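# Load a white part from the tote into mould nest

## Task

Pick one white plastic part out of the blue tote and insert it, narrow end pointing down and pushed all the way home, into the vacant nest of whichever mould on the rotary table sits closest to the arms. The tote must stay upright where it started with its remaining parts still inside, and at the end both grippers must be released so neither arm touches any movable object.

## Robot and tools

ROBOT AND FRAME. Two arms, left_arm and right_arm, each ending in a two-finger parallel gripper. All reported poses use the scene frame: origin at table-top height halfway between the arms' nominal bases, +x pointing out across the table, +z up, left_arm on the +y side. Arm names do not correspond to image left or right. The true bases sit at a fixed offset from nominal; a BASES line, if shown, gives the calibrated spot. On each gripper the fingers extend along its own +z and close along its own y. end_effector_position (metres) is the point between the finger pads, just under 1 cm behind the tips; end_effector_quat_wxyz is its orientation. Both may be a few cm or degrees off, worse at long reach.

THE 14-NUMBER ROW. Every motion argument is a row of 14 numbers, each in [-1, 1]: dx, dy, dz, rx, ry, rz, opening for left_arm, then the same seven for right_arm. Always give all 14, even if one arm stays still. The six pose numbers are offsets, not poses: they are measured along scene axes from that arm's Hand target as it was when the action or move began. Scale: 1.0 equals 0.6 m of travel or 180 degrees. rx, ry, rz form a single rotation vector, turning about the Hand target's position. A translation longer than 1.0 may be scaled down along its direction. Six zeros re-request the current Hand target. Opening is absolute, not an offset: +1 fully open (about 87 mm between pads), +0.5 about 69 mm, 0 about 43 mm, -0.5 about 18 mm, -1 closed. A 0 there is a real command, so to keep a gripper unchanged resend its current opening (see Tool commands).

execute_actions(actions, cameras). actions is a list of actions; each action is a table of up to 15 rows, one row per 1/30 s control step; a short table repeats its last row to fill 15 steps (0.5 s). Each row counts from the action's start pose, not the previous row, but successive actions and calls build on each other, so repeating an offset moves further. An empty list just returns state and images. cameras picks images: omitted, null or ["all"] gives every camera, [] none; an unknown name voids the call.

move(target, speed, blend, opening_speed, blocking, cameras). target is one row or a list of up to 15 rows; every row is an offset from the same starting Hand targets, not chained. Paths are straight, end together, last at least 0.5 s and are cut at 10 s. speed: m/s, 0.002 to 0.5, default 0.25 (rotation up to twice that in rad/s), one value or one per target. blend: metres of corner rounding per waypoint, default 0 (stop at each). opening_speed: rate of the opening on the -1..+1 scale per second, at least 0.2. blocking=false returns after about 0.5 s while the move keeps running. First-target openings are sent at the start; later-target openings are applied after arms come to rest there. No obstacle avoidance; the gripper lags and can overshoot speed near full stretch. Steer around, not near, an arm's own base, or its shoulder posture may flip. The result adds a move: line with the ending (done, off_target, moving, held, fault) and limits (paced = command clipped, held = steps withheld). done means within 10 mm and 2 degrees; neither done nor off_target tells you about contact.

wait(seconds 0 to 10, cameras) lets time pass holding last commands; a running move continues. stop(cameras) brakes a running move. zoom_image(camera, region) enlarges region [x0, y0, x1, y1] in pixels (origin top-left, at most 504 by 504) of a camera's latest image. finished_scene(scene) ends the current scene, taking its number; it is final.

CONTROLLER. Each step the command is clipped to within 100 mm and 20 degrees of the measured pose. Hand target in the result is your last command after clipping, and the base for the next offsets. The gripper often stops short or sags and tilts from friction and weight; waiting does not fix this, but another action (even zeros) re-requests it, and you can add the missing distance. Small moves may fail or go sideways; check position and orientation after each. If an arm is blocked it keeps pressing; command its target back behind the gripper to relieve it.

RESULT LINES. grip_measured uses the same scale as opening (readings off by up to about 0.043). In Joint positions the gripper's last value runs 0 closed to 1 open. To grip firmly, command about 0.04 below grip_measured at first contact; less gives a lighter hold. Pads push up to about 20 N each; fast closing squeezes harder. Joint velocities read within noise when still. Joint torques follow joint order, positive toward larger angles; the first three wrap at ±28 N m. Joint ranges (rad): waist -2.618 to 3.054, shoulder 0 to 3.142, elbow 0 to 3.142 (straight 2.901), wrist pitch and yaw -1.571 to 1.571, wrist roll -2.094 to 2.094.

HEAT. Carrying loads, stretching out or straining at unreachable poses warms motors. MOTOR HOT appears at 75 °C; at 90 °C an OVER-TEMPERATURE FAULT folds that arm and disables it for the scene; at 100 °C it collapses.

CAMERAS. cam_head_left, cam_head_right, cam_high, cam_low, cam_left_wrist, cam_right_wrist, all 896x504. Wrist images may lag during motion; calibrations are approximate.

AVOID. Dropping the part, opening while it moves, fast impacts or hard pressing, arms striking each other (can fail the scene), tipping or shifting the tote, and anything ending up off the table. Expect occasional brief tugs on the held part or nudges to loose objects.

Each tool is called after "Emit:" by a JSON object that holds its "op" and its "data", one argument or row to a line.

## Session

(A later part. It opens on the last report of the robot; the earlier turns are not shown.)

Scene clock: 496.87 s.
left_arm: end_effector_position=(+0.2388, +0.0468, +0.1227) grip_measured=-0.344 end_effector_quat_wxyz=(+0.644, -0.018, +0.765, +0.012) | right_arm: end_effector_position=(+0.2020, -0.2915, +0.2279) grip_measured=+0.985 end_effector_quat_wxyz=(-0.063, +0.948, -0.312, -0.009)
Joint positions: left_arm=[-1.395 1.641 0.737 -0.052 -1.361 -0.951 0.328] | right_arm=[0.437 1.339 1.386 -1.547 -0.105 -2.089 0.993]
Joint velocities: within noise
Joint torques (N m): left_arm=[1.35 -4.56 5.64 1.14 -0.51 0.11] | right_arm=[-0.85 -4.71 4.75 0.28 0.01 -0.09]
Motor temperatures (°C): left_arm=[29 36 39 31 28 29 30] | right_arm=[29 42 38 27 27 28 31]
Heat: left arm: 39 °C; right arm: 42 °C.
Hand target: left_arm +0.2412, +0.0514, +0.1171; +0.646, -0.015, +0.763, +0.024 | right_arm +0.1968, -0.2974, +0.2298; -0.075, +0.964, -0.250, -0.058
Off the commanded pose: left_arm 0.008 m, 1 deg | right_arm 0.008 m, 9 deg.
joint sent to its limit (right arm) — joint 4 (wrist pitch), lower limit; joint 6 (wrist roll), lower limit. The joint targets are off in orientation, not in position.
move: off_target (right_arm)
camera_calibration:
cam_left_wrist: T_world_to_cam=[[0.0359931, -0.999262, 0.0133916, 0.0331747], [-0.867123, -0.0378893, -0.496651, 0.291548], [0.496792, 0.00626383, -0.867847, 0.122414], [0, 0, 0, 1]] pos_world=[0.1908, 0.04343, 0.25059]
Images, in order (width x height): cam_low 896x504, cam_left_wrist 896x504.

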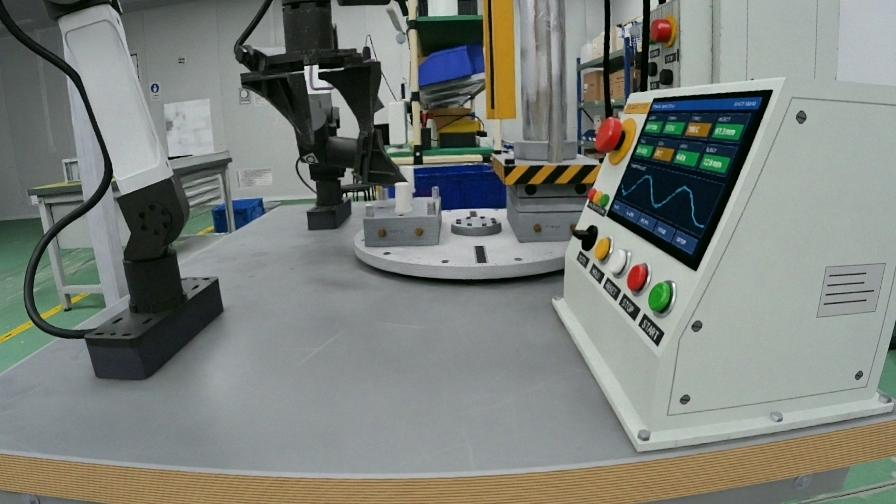

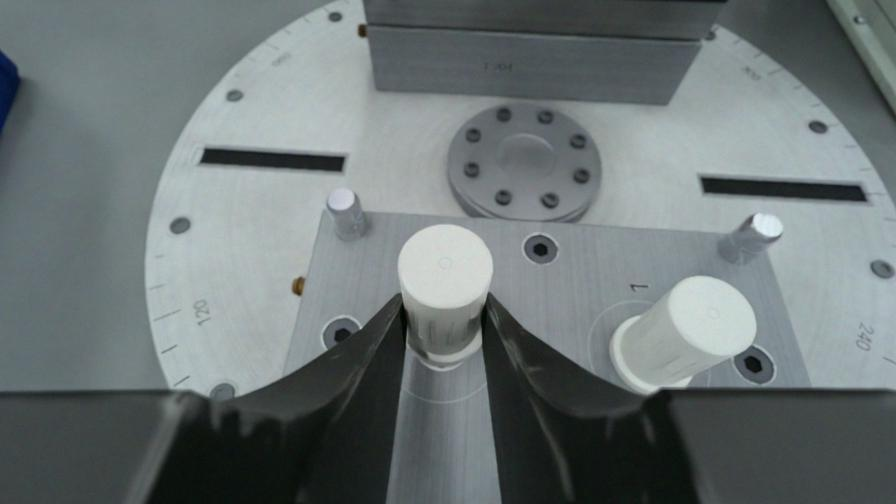

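Emit:
{"op": "move", "data": {
  "target": [0,0,-0.02,0,0,0,-0.6,0,0,0,0,0,0,1],
  "speed": 0.03,
  "cameras": ["cam_low","cam_left_wrist"]
}}

Emit:
{"op": "zoom_image", "data": {
  "camera": "cam_low",
  "region": [365, 145, 445, 225]
}}

Emit:
{"op": "zoom_image", "data": {
  "camera": "cam_left_wrist",
  "region": [370, 210, 530, 410]
}}

Scene clock: 505.90 s.
left_arm: end_effector_position=(+0.2389, +0.0465, +0.1106) grip_measured=-0.344 end_effector_quat_wxyz=(+0.644, -0.018, +0.765, +0.012) | right_arm: end_effector_position=(+0.2020, -0.2915, +0.2279) grip_measured=+0.985 end_effector_quat_wxyz=(-0.063, +0.948, -0.312, -0.009)
Joint positions: left_arm=[-1.395 1.677 0.715 0.006 -1.361 -0.951 0.328] | right_arm=[0.437 1.339 1.386 -1.547 -0.105 -2.089 0.993]
Joint velocities: within noise
Joint torques (N m): left_arm=[1.37 -4.64 5.41 1.16 -0.51 0.08] | right_arm=[-0.98 -4.75 4.83 0.26 -0.01 -0.09]
Motor temperatures (°C): left_arm=[29 36 39 31 28 29 30] | right_arm=[29 42 38 27 27 28 31]
Heat: left arm: 39 °C; right arm: 42 °C.
Hand target: left_arm +0.2412, +0.0514, +0.1051; +0.646, -0.015, +0.763, +0.024 | right_arm +0.1968, -0.2974, +0.2298; -0.075, +0.964, -0.250, -0.058
Off the commanded pose: left_arm 0.008 m, 1 deg | right_arm 0.008 m, 9 deg.
joint sent to its limit (right arm) — joint 4 (wrist pitch), lower limit; joint 6 (wrist roll), lower limit. The joint targets are off in orientation, not in position.
move: off_target (right_arm)
camera_calibration:
cam_left_wrist: T_world_to_cam=[[0.0359285, -0.99927, 0.0130157, 0.033124], [-0.867133, -0.0376466, -0.496652, 0.285558], [0.496779, 0.00655762, -0.867852, 0.111878], [0, 0, 0, 1]] pos_world=[0.190848, 0.0431164, 0.238485]
Images, in order (width x height): cam_low 896x504, cam_left_wrist 896x504.

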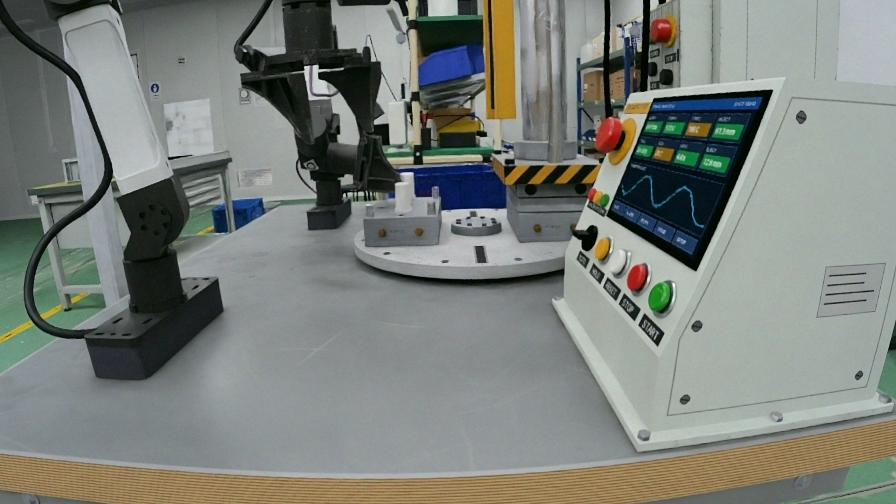

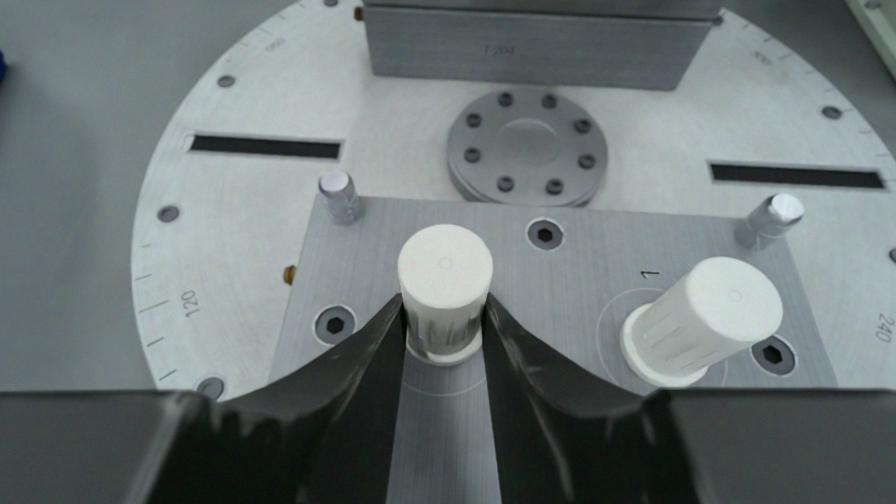

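Scaled by 6.300 from the camera's 896x504 image, which has a finer 1280x720 frame.

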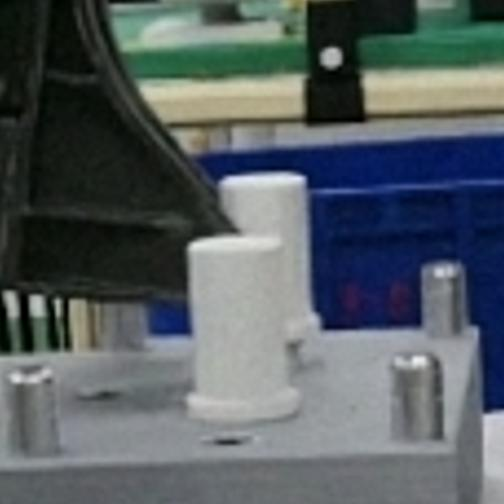

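Scaled by 2.520 from the camera's 896x504 image, which has a finer 1280x720 frame.

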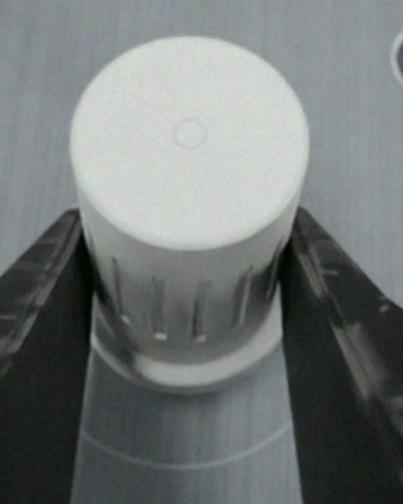

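Emit:
{"op": "move", "data": {
  "target": [0,0,-0.018,0,0,0,-0.6,0,0,0,0,0,0,1],
  "speed": 0.03,
  "cameras": ["cam_low","cam_left_wrist"]
}}

Emit:
{"op": "zoom_image", "data": {
  "camera": "cam_low",
  "region": [365, 145, 445, 225]
}}

Emit:
{"op": "zoom_image", "data": {
  "camera": "cam_left_wrist",
  "region": [370, 210, 530, 410]
}}

Scene clock: 512.03 s.
left_arm: end_effector_position=(+0.2393, +0.0467, +0.1017) grip_measured=-0.344 end_effector_quat_wxyz=(+0.646, -0.020, +0.763, +0.012) | right_arm: end_effector_position=(+0.2020, -0.2915, +0.2279) grip_measured=+0.985 end_effector_quat_wxyz=(-0.063, +0.948, -0.312, -0.009)
Joint positions: left_arm=[-1.395 1.709 0.699 0.058 -1.367 -0.95 0.328] | right_arm=[0.437 1.339 1.386 -1.547 -0.105 -2.089 0.993]
Joint velocities: within noise
Joint torques (N m): left_arm=[1.35 -4.51 5.2 1.17 -0.44 0.08] | right_arm=[-0.83 -4.81 4.79 0.25 0 -0.08]
Motor temperatures (°C): left_arm=[29 35 39 31 28 29 30] | right_arm=[29 42 38 27 27 28 31]
Heat: left arm: 39 °C; right arm: 42 °C.
Hand target: left_arm +0.2412, +0.0514, +0.0942; +0.646, -0.015, +0.763, +0.024 | right_arm +0.1968, -0.2974, +0.2298; -0.075, +0.964, -0.250, -0.058
Off the commanded pose: left_arm 0.009 m, 1 deg | right_arm 0.008 m, 9 deg.
joint sent to its limit (right arm) — joint 4 (wrist pitch), lower limit; joint 6 (wrist roll), lower limit. The joint targets are off in orientation, not in position.
move: off_target (right_arm)
camera_calibration:
cam_left_wrist: T_world_to_cam=[[0.0391881, -0.999119, 0.0150464, 0.0324291], [-0.864264, -0.0414485, -0.501328, 0.281443], [0.50151, 0.00664205, -0.865126, 0.102512], [0, 0, 0, 1]] pos_world=[0.19056, 0.043385, 0.229293]
Images, in order (width x height): cam_low 896x504, cam_left_wrist 896x504.

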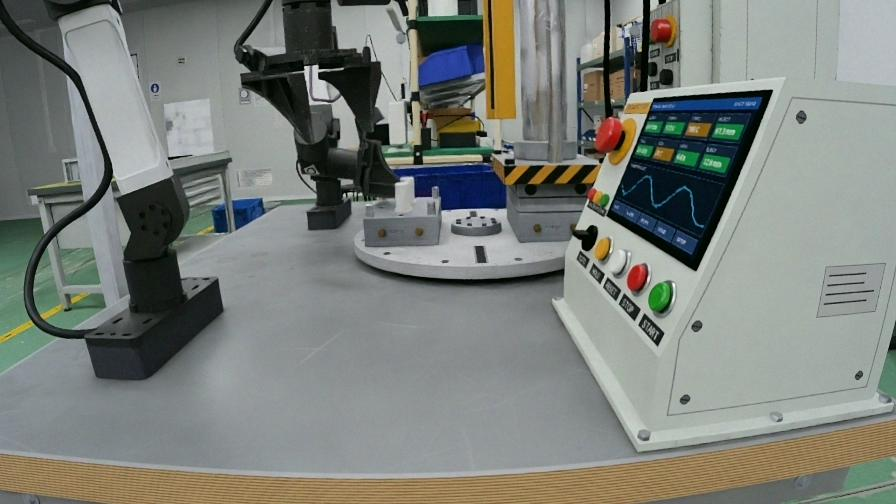

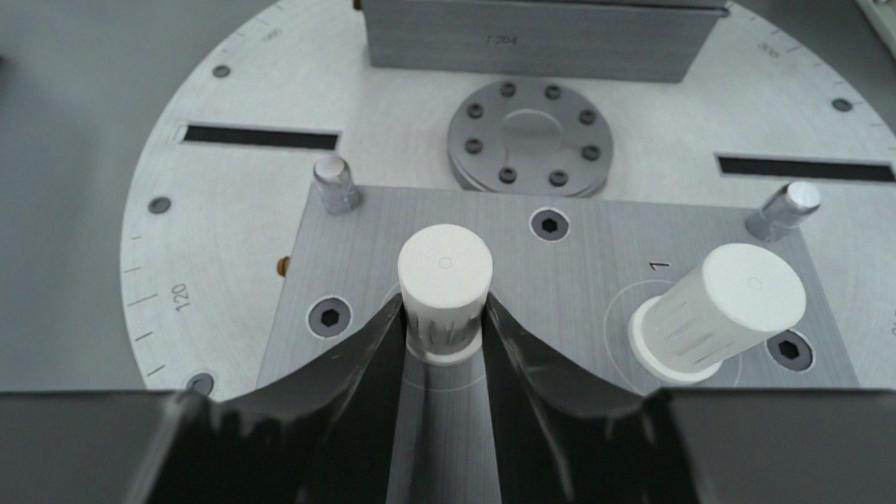

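Scaled by 6.300 from the camera's 896x504 image, which has a finer 1280x720 frame.

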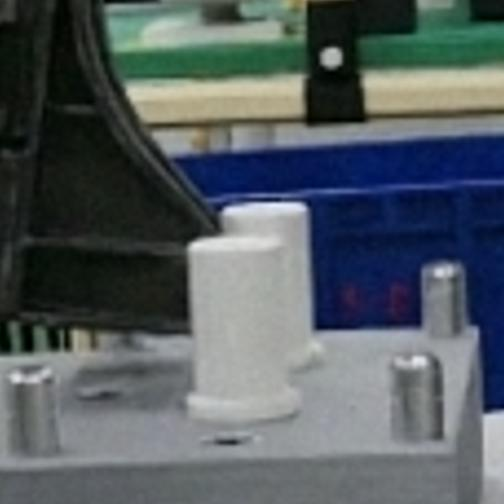

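Scaled by 2.520 from the camera's 896x504 image, which has a finer 1280x720 frame.

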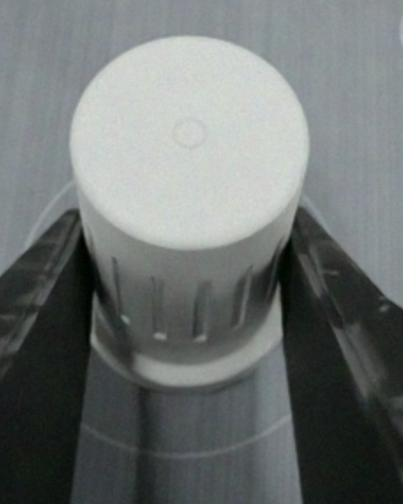

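Emit:
{"op": "move", "data": {
  "target": [0,0,-0.01,0,0,0,-0.6,0,0,0,0,0,0,1],
  "speed": 0.03,
  "cameras": ["cam_low","cam_left_wrist"]
}}

Emit:
{"op": "zoom_image", "data": {
  "camera": "cam_low",
  "region": [365, 145, 445, 225]
}}

Emit:
{"op": "zoom_image", "data": {
  "camera": "cam_left_wrist",
  "region": [370, 210, 530, 410]
}}

Scene clock: 518.70 s.
left_arm: end_effector_position=(+0.2398, +0.0472, +0.1014) grip_measured=-0.344 end_effector_quat_wxyz=(+0.652, -0.024, +0.758, +0.013) | right_arm: end_effector_position=(+0.2020, -0.2915, +0.2279) grip_measured=+0.985 end_effector_quat_wxyz=(-0.063, +0.948, -0.312, -0.009)
Joint positions: left_arm=[-1.397 1.719 0.693 0.084 -1.385 -0.947 0.328] | right_arm=[0.437 1.339 1.386 -1.547 -0.105 -2.089 0.993]
Joint velocities: within noise
Joint torques (N m): left_arm=[1.47 -3.88 4.78 1.18 -0.25 0.03] | right_arm=[-0.85 -4.68 4.86 0.25 0 -0.09]
Motor temperatures (°C): left_arm=[29 35 39 31 28 29 30] | right_arm=[29 42 38 27 27 28 31]
Heat: left arm: 39 °C; right arm: 42 °C.
Hand target: left_arm +0.2412, +0.0513, +0.0883; +0.646, -0.014, +0.763, +0.024 | right_arm +0.1968, -0.2974, +0.2298; -0.075, +0.964, -0.250, -0.058
Off the commanded pose: left_arm 0.014 m, 2 deg | right_arm 0.008 m, 9 deg.
joint sent to its limit (right arm) — joint 4 (wrist pitch), lower limit; joint 6 (wrist roll), lower limit. The joint targets are off in orientation, not in position.
move: off_target (left_arm, right_arm)
camera_calibration:
cam_left_wrist: T_world_to_cam=[[0.0468261, -0.998699, 0.0201782, 0.0305449], [-0.85604, -0.0505311, -0.514434, 0.281563], [0.514784, 0.00681556, -0.857293, 0.0979816], [0, 0, 0, 1]] pos_world=[0.18916, 0.0440651, 0.228228]
Images, in order (width x height): cam_low 896x504, cam_left_wrist 896x504.

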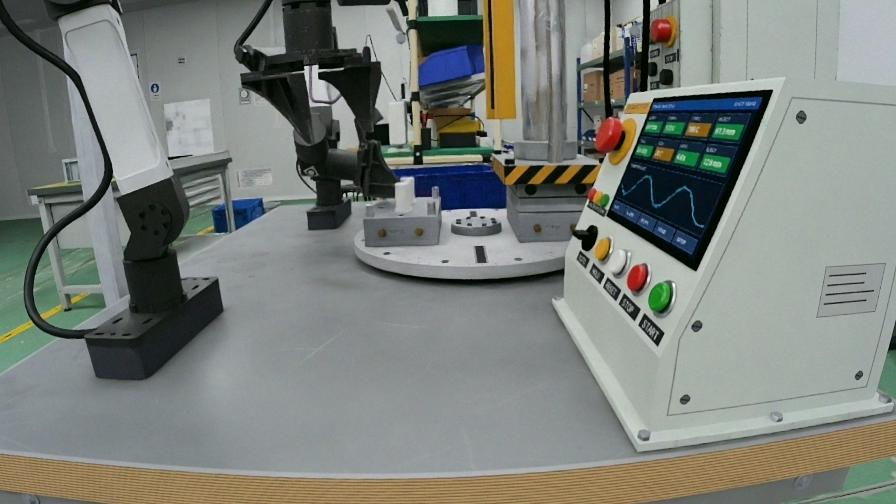

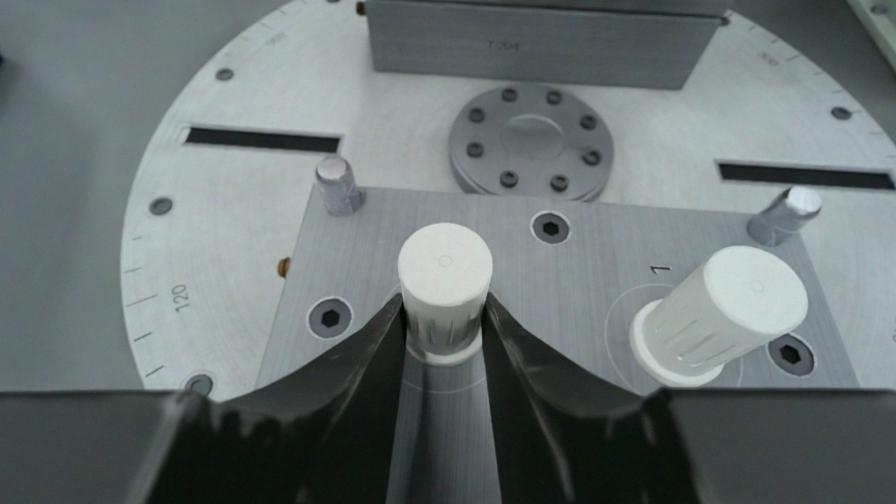

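Scaled by 6.300 from the camera's 896x504 image, which has a finer 1280x720 frame.

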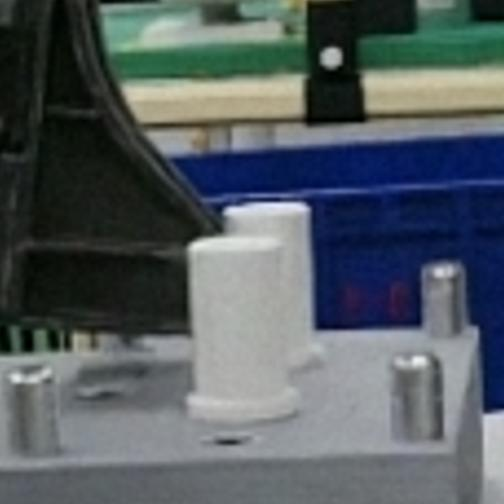

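Scaled by 2.520 from the camera's 896x504 image, which has a finer 1280x720 frame.

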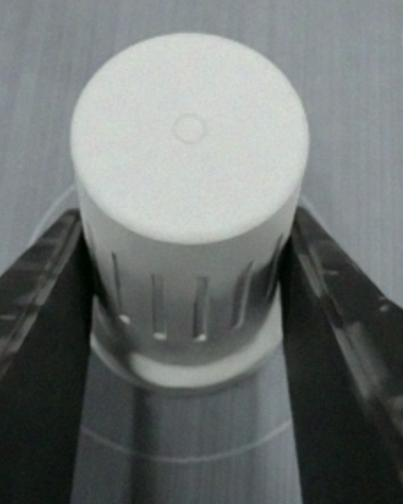

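Emit:
{"op": "move", "data": {
  "target": [0,0,-0.012,0,0,0,-0.6,0,0,0,0,0,0,1],
  "speed": 0.03,
  "cameras": ["cam_low","cam_left_wrist","cam_high"]
}}

Emit:
{"op": "zoom_image", "data": {
  "camera": "cam_low",
  "region": [365, 145, 445, 225]
}}

Emit:
{"op": "zoom_image", "data": {
  "camera": "cam_left_wrist",
  "region": [380, 320, 500, 400]
}}

Emit:
{"op": "zoom_image", "data": {
  "camera": "cam_left_wrist",
  "region": [600, 320, 760, 400]
}}

Scene clock: 536.83 s.
left_arm: end_effector_position=(+0.2397, +0.0471, +0.1007) grip_measured=-0.344 end_effector_quat_wxyz=(+0.660, -0.028, +0.751, +0.015) | right_arm: end_effector_position=(+0.2020, -0.2915, +0.2279) grip_measured=+0.985 end_effector_quat_wxyz=(-0.063, +0.948, -0.312, -0.009)
Joint positions: left_arm=[-1.403 1.737 0.69 0.11 -1.41 -0.946 0.328] | right_arm=[0.437 1.339 1.386 -1.547 -0.105 -2.089 0.993]
Joint velocities: within noise
Joint torques (N m): left_arm=[1.85 -3.49 4.16 1.12 0 -0.09] | right_arm=[-0.77 -4.7 4.85 0.28 0.01 -0.09]
Motor temperatures (°C): left_arm=[29 35 39 31 28 29 30] | right_arm=[29 42 38 27 27 28 31]
Heat: left arm: 39 °C; right arm: 42 °C.
Hand target: left_arm +0.2412, +0.0514, +0.0811; +0.646, -0.015, +0.763, +0.024 | right_arm +0.1968, -0.2974, +0.2298; -0.075, +0.964, -0.250, -0.058
Off the commanded pose: left_arm 0.020 m, 3 deg | right_arm 0.008 m, 9 deg.
joint sent to its limit (right arm) — joint 4 (wrist pitch), lower limit; joint 6 (wrist roll), lower limit. The joint targets are off in orientation, not in position.
move: off_target (left_arm, right_arm)
camera_calibration:
cam_left_wrist: T_world_to_cam=[[0.0551701, -0.998213, 0.0229587, 0.0281828], [-0.844765, -0.0589224, -0.531884, 0.280564], [0.532286, 0.00994942, -0.846506, 0.0920474], [0, 0, 0, 1]] pos_world=[0.186461, 0.0437482, 0.226499]
Images, in order (width x height): cam_high 896x504, cam_low 896x504, cam_left_wrist 896x504.

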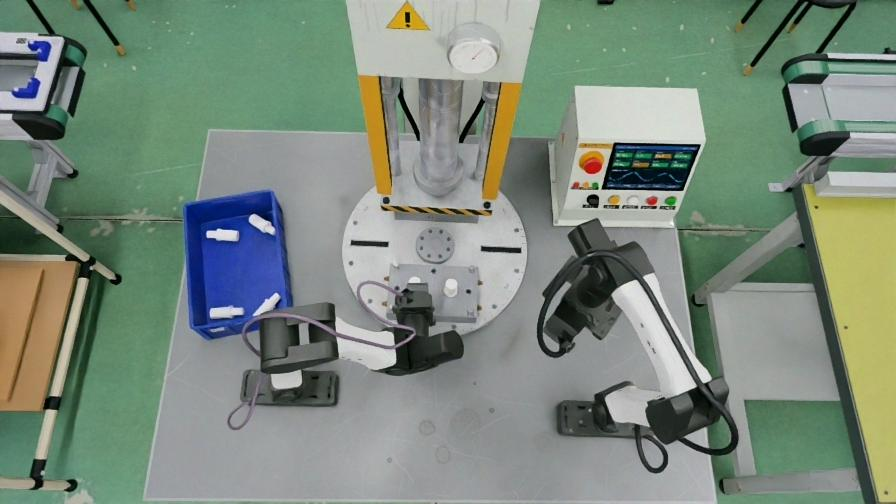

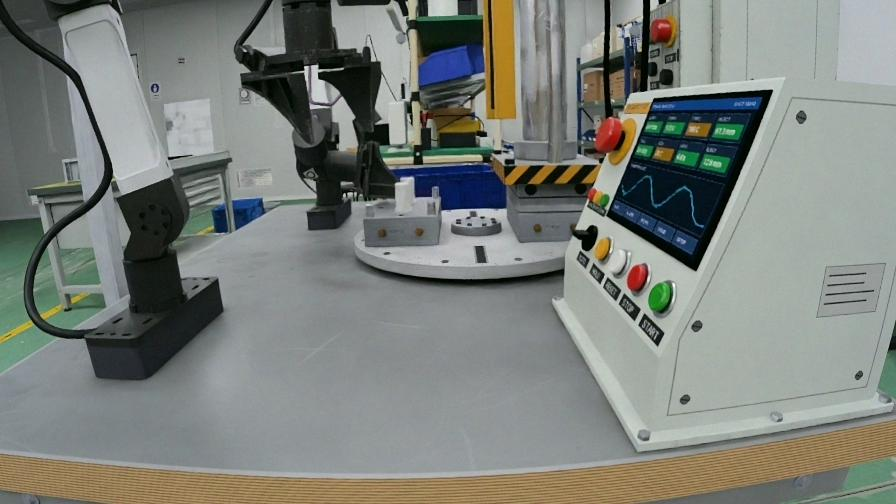

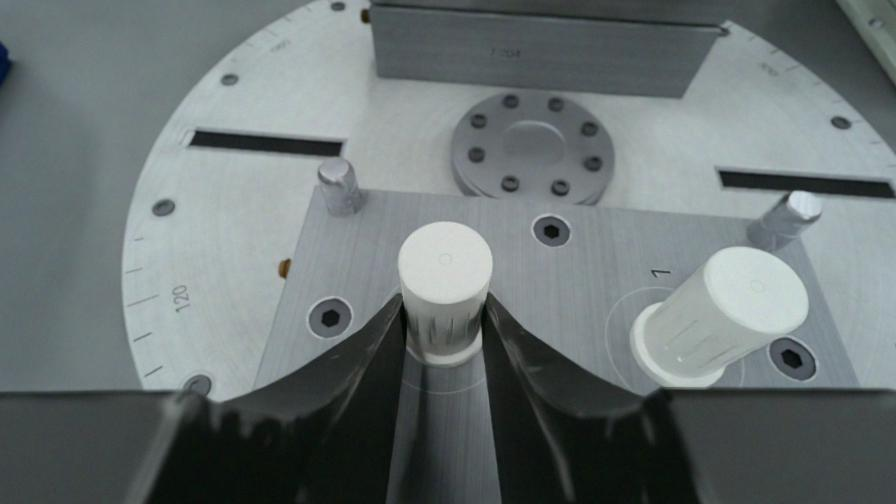

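Scaled by 6.300 from the camera's 896x504 image, which has a finer 1280x720 frame.

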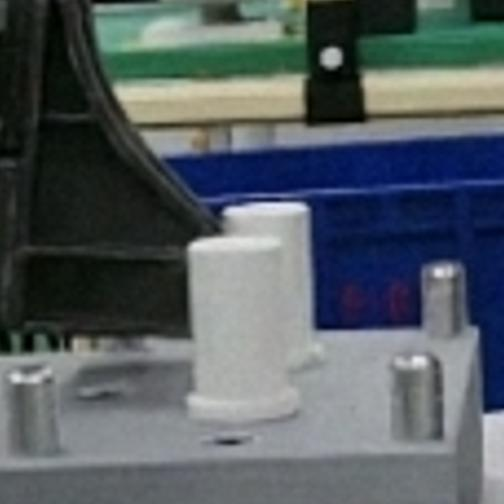

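Scaled by 4.200 from the camera's 896x504 image, which has a finer 1280x720 frame.

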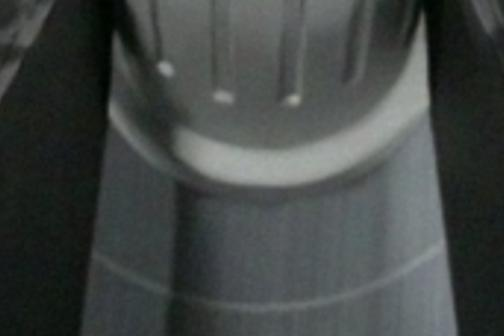

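Scaled by 3.150 from the camera's 896x504 image, which has a finer 1280x720 frame.

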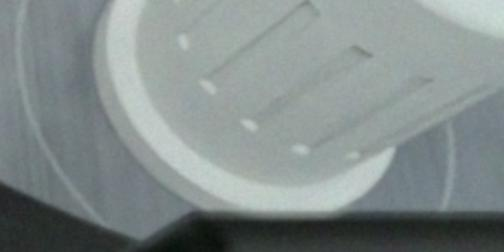

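Emit:
{"op": "move", "data": {
  "target": [
    [0,0,0.0215,0,0,0,-0.6,0,0,0,0,0,0,1],
    [0,0,0.0215,0,0,0,0.05,0,0,0,0,0,0,1]
  ],
  "speed": 0.03,
  "opening_speed": 0.4,
  "cameras": ["cam_low","cam_left_wrist"]
}}

Emit:
{"op": "zoom_image", "data": {
  "camera": "cam_low",
  "region": [365, 145, 445, 225]
}}

Scene clock: 551.27 s.
left_arm: end_effector_position=(+0.2402, +0.0472, +0.0964) grip_measured=+0.050 end_effector_quat_wxyz=(+0.650, -0.020, +0.759, +0.016) | right_arm: end_effector_position=(+0.2020, -0.2915, +0.2279) grip_measured=+0.985 end_effector_quat_wxyz=(-0.063, +0.948, -0.312, -0.009)
Joint positions: left_arm=[-1.395 1.736 0.69 0.1 -1.38 -0.94 0.525] | right_arm=[0.437 1.339 1.386 -1.547 -0.105 -2.089 0.993]
Joint velocities: within noise
Joint torques (N m): left_arm=[1.31 -6.46 5.46 0.87 -0.31 0.05] | right_arm=[-0.92 -4.71 4.67 0.26 -0.01 -0.09]
Motor temperatures (°C): left_arm=[29 35 39 31 28 29 30] | right_arm=[29 42 38 27 27 28 31]
Heat: left arm: 39 °C; right arm: 42 °C.
Hand target: left_arm +0.2412, +0.0513, +0.0940; +0.646, -0.015, +0.763, +0.024 | right_arm +0.1968, -0.2974, +0.2298; -0.075, +0.964, -0.250, -0.058
Off the commanded pose: left_arm 0.005 m, 1 deg | right_arm 0.008 m, 9 deg.
joint sent to its limit (right arm) — joint 4 (wrist pitch), lower limit; joint 6 (wrist roll), lower limit. The joint targets are off in orientation, not in position.
move: off_target (right_arm); target 2's new opening was sent with left_arm's hand 0.008 m and 3 deg from that target
camera_calibration:
cam_left_wrist: T_world_to_cam=[[0.0454047, -0.998922, 0.00965778, 0.0320113], [-0.858493, -0.0439616, -0.510937, 0.279312], [0.510811, 0.0149078, -0.859564, 0.0943006], [0, 0, 0, 1]] pos_world=[0.190164, 0.04285, 0.223459]
Images, in order (width x height): cam_low 896x504, cam_left_wrist 896x504.

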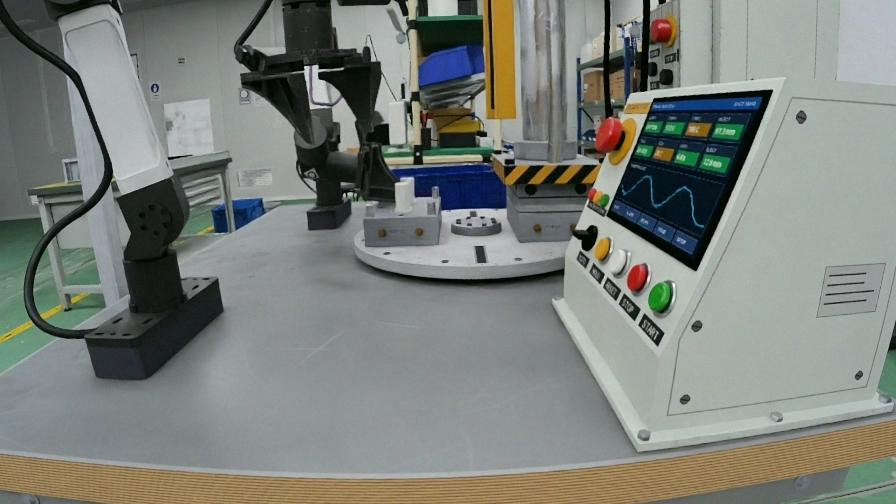

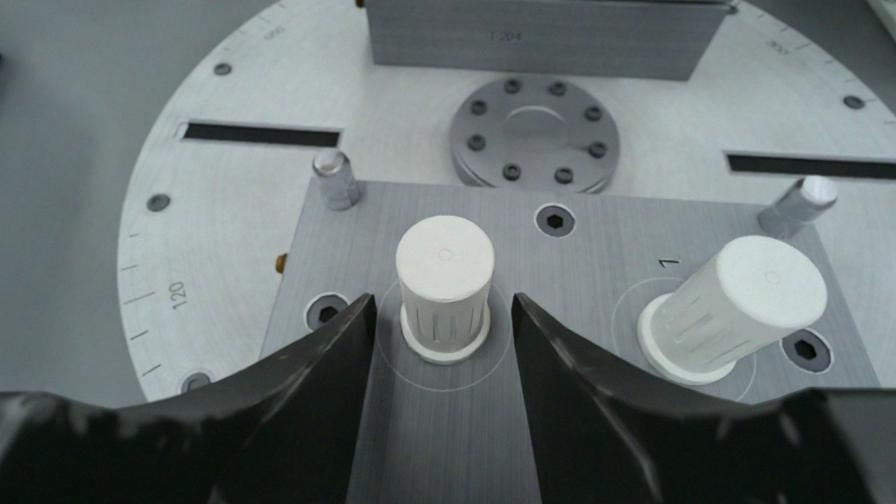

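Scaled by 6.300 from the camera's 896x504 image, which has a finer 1280x720 frame.

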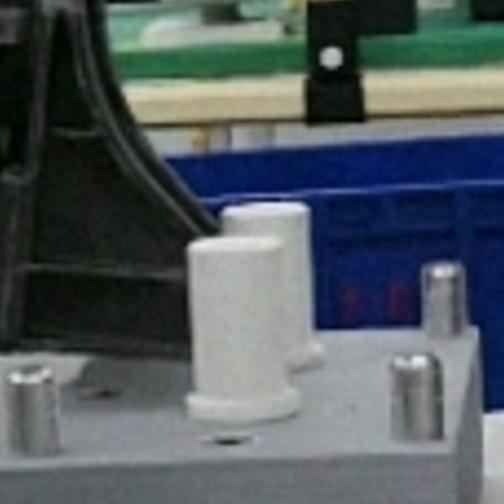

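Emit:
{"op": "move", "data": {
  "target": [
    [0,0,0.012,0,0,0,0.05,0,0,0,0,0,0,1],
    [-0.1,-0.005,0.03,0,0,0,0.05,0,0,0,0,0,0,1],
    [-0.15,0.0,0.2,0,0,0,0.05,0,0,0,0,0,0,1]
  ],
  "speed": 0.08,
  "blend": [0.003,0.02,0]
}}

Emit:
{"op": "zoom_image", "data": {
  "camera": "cam_low",
  "region": [365, 145, 445, 225]
}}

Emit:
{"op": "zoom_image", "data": {
  "camera": "cam_head_right",
  "region": [360, 180, 520, 340]
}}

Scene clock: 559.17 s.
left_arm: end_effector_position=(+0.1549, +0.0513, +0.2052) grip_measured=+0.050 end_effector_quat_wxyz=(+0.630, +0.019, +0.776, -0.001) | right_arm: end_effector_position=(+0.2020, -0.2915, +0.2279) grip_measured=+0.985 end_effector_quat_wxyz=(-0.063, +0.948, -0.312, -0.009)
Joint positions: left_arm=[-1.694 1.698 1.216 -1.571 -1.337 -2.04 0.525] | right_arm=[0.437 1.339 1.386 -1.547 -0.105 -2.089 0.993]
Joint velocities: within noise
Joint torques (N m): left_arm=[0.1 -7.88 8.25 -0.57 -0.33 0.09] | right_arm=[-0.8 -4.68 4.78 0.25 0.01 -0.1]
Motor temperatures (°C): left_arm=[29 36 39 31 28 29 30] | right_arm=[29 42 38 27 27 28 31]
Heat: left arm: 39 °C; right arm: 42 °C.
Hand target: left_arm +0.1512, +0.0514, +0.2140; +0.646, -0.015, +0.763, +0.024 | right_arm +0.1968, -0.2974, +0.2298; -0.075, +0.964, -0.250, -0.058
Off the commanded pose: left_arm 0.010 m, 5 deg | right_arm 0.008 m, 9 deg.
joint sent to its limit (left arm) — joint 4 (wrist pitch), lower limit. The joint targets are off in orientation, not in position.
joint sent to its limit (right arm) — joint 4 (wrist pitch), lower limit; joint 6 (wrist roll), lower limit. The joint targets are off in orientation, not in position.
move: off_target (left_arm, right_arm)
camera_calibration:
cam_left_wrist: T_world_to_cam=[[-0.036887, -0.999202, -0.0153207, 0.0568007], [-0.884713, 0.0397816, -0.464436, 0.252023], [0.464675, -0.00357725, -0.885474, 0.244748], [0, 0, 0, 1]] pos_world=[0.111335, 0.047605, 0.334636]
cam_right_wrist: T_world_to_cam=[[0.586745, 0.799621, 0.127816, 0.0814578], [0.512014, -0.488629, 0.706458, -0.381543], [0.627353, -0.349067, -0.696118, 0.0717549], [0, 0, 0, 1]] pos_world=[0.102545, -0.226521, 0.309082]

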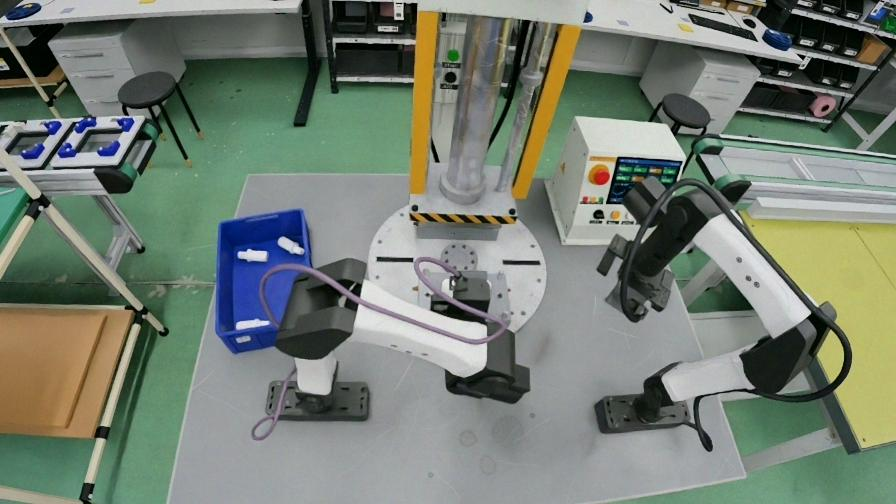

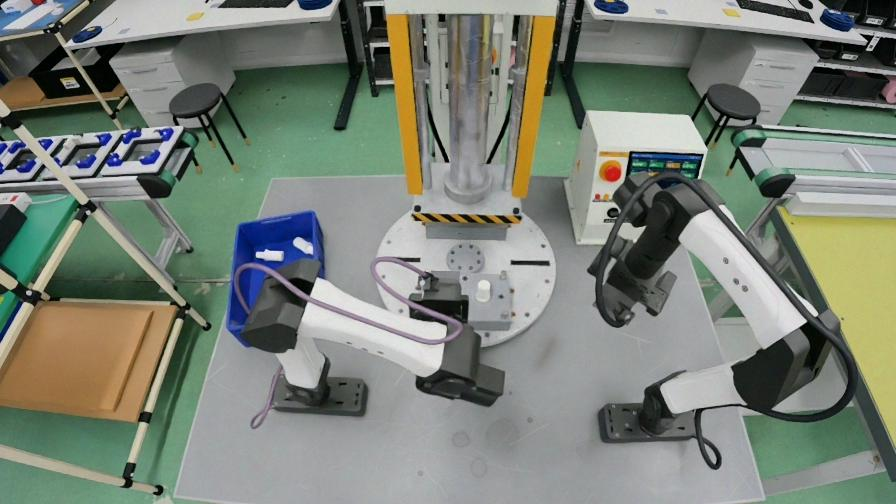

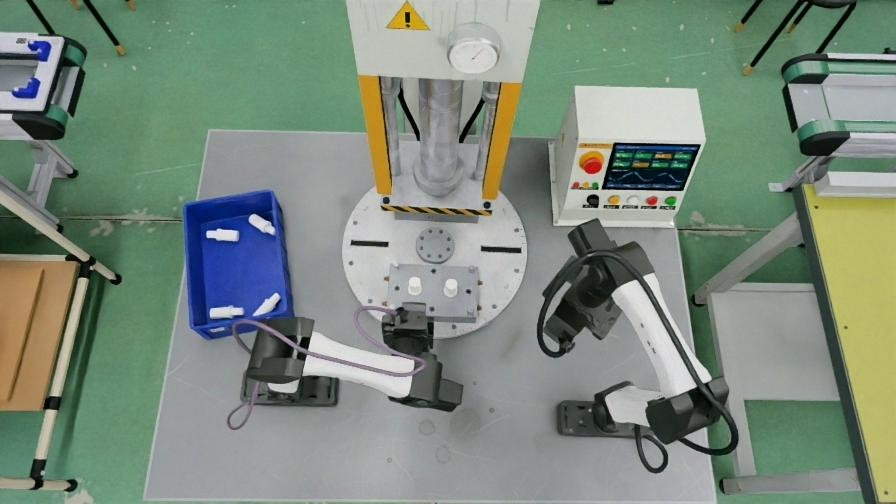

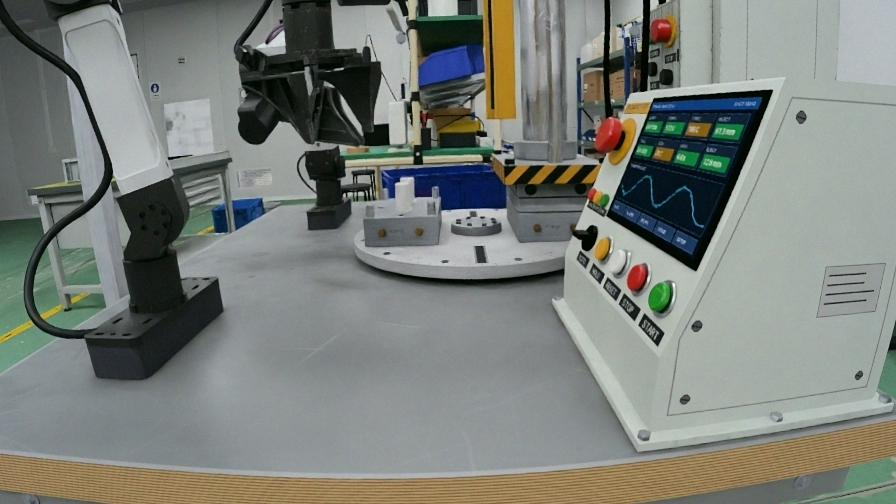

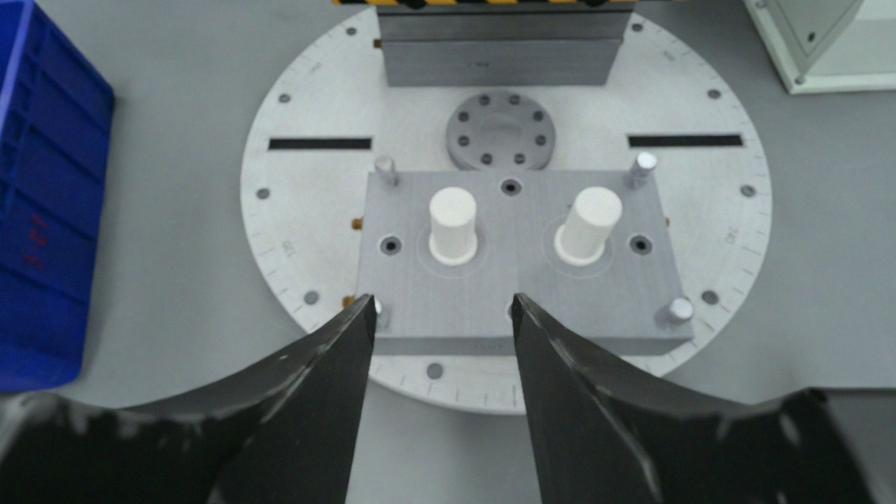

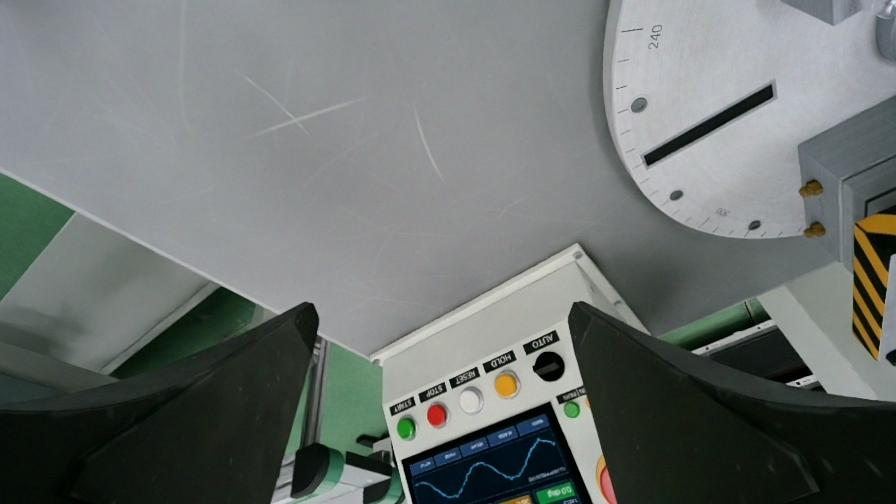

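Scaled by 6.300 from the camera's 896x504 image, which has a finer 1280x720 frame.

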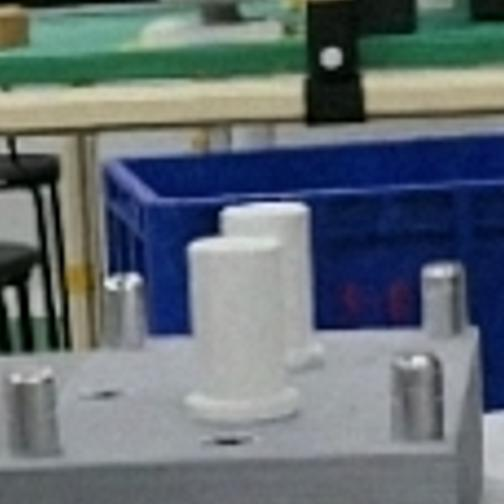

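Scaled by 3.150 from the camera's 896x504 image, which has a finer 1280x720 frame.

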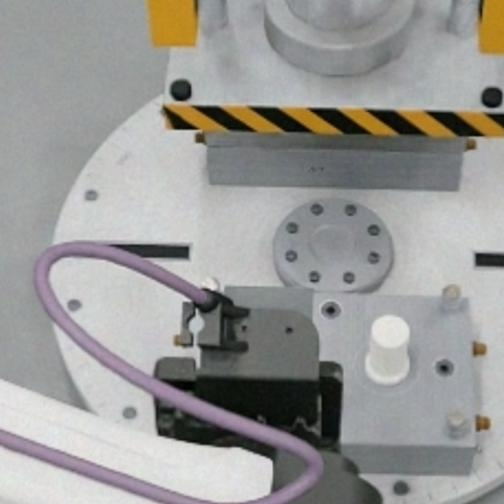

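Both seated alike, arms clear.

Emit:
{"op": "finished_scene", "data": {
  "scene": 2
}}

The scene is finished: the task was done.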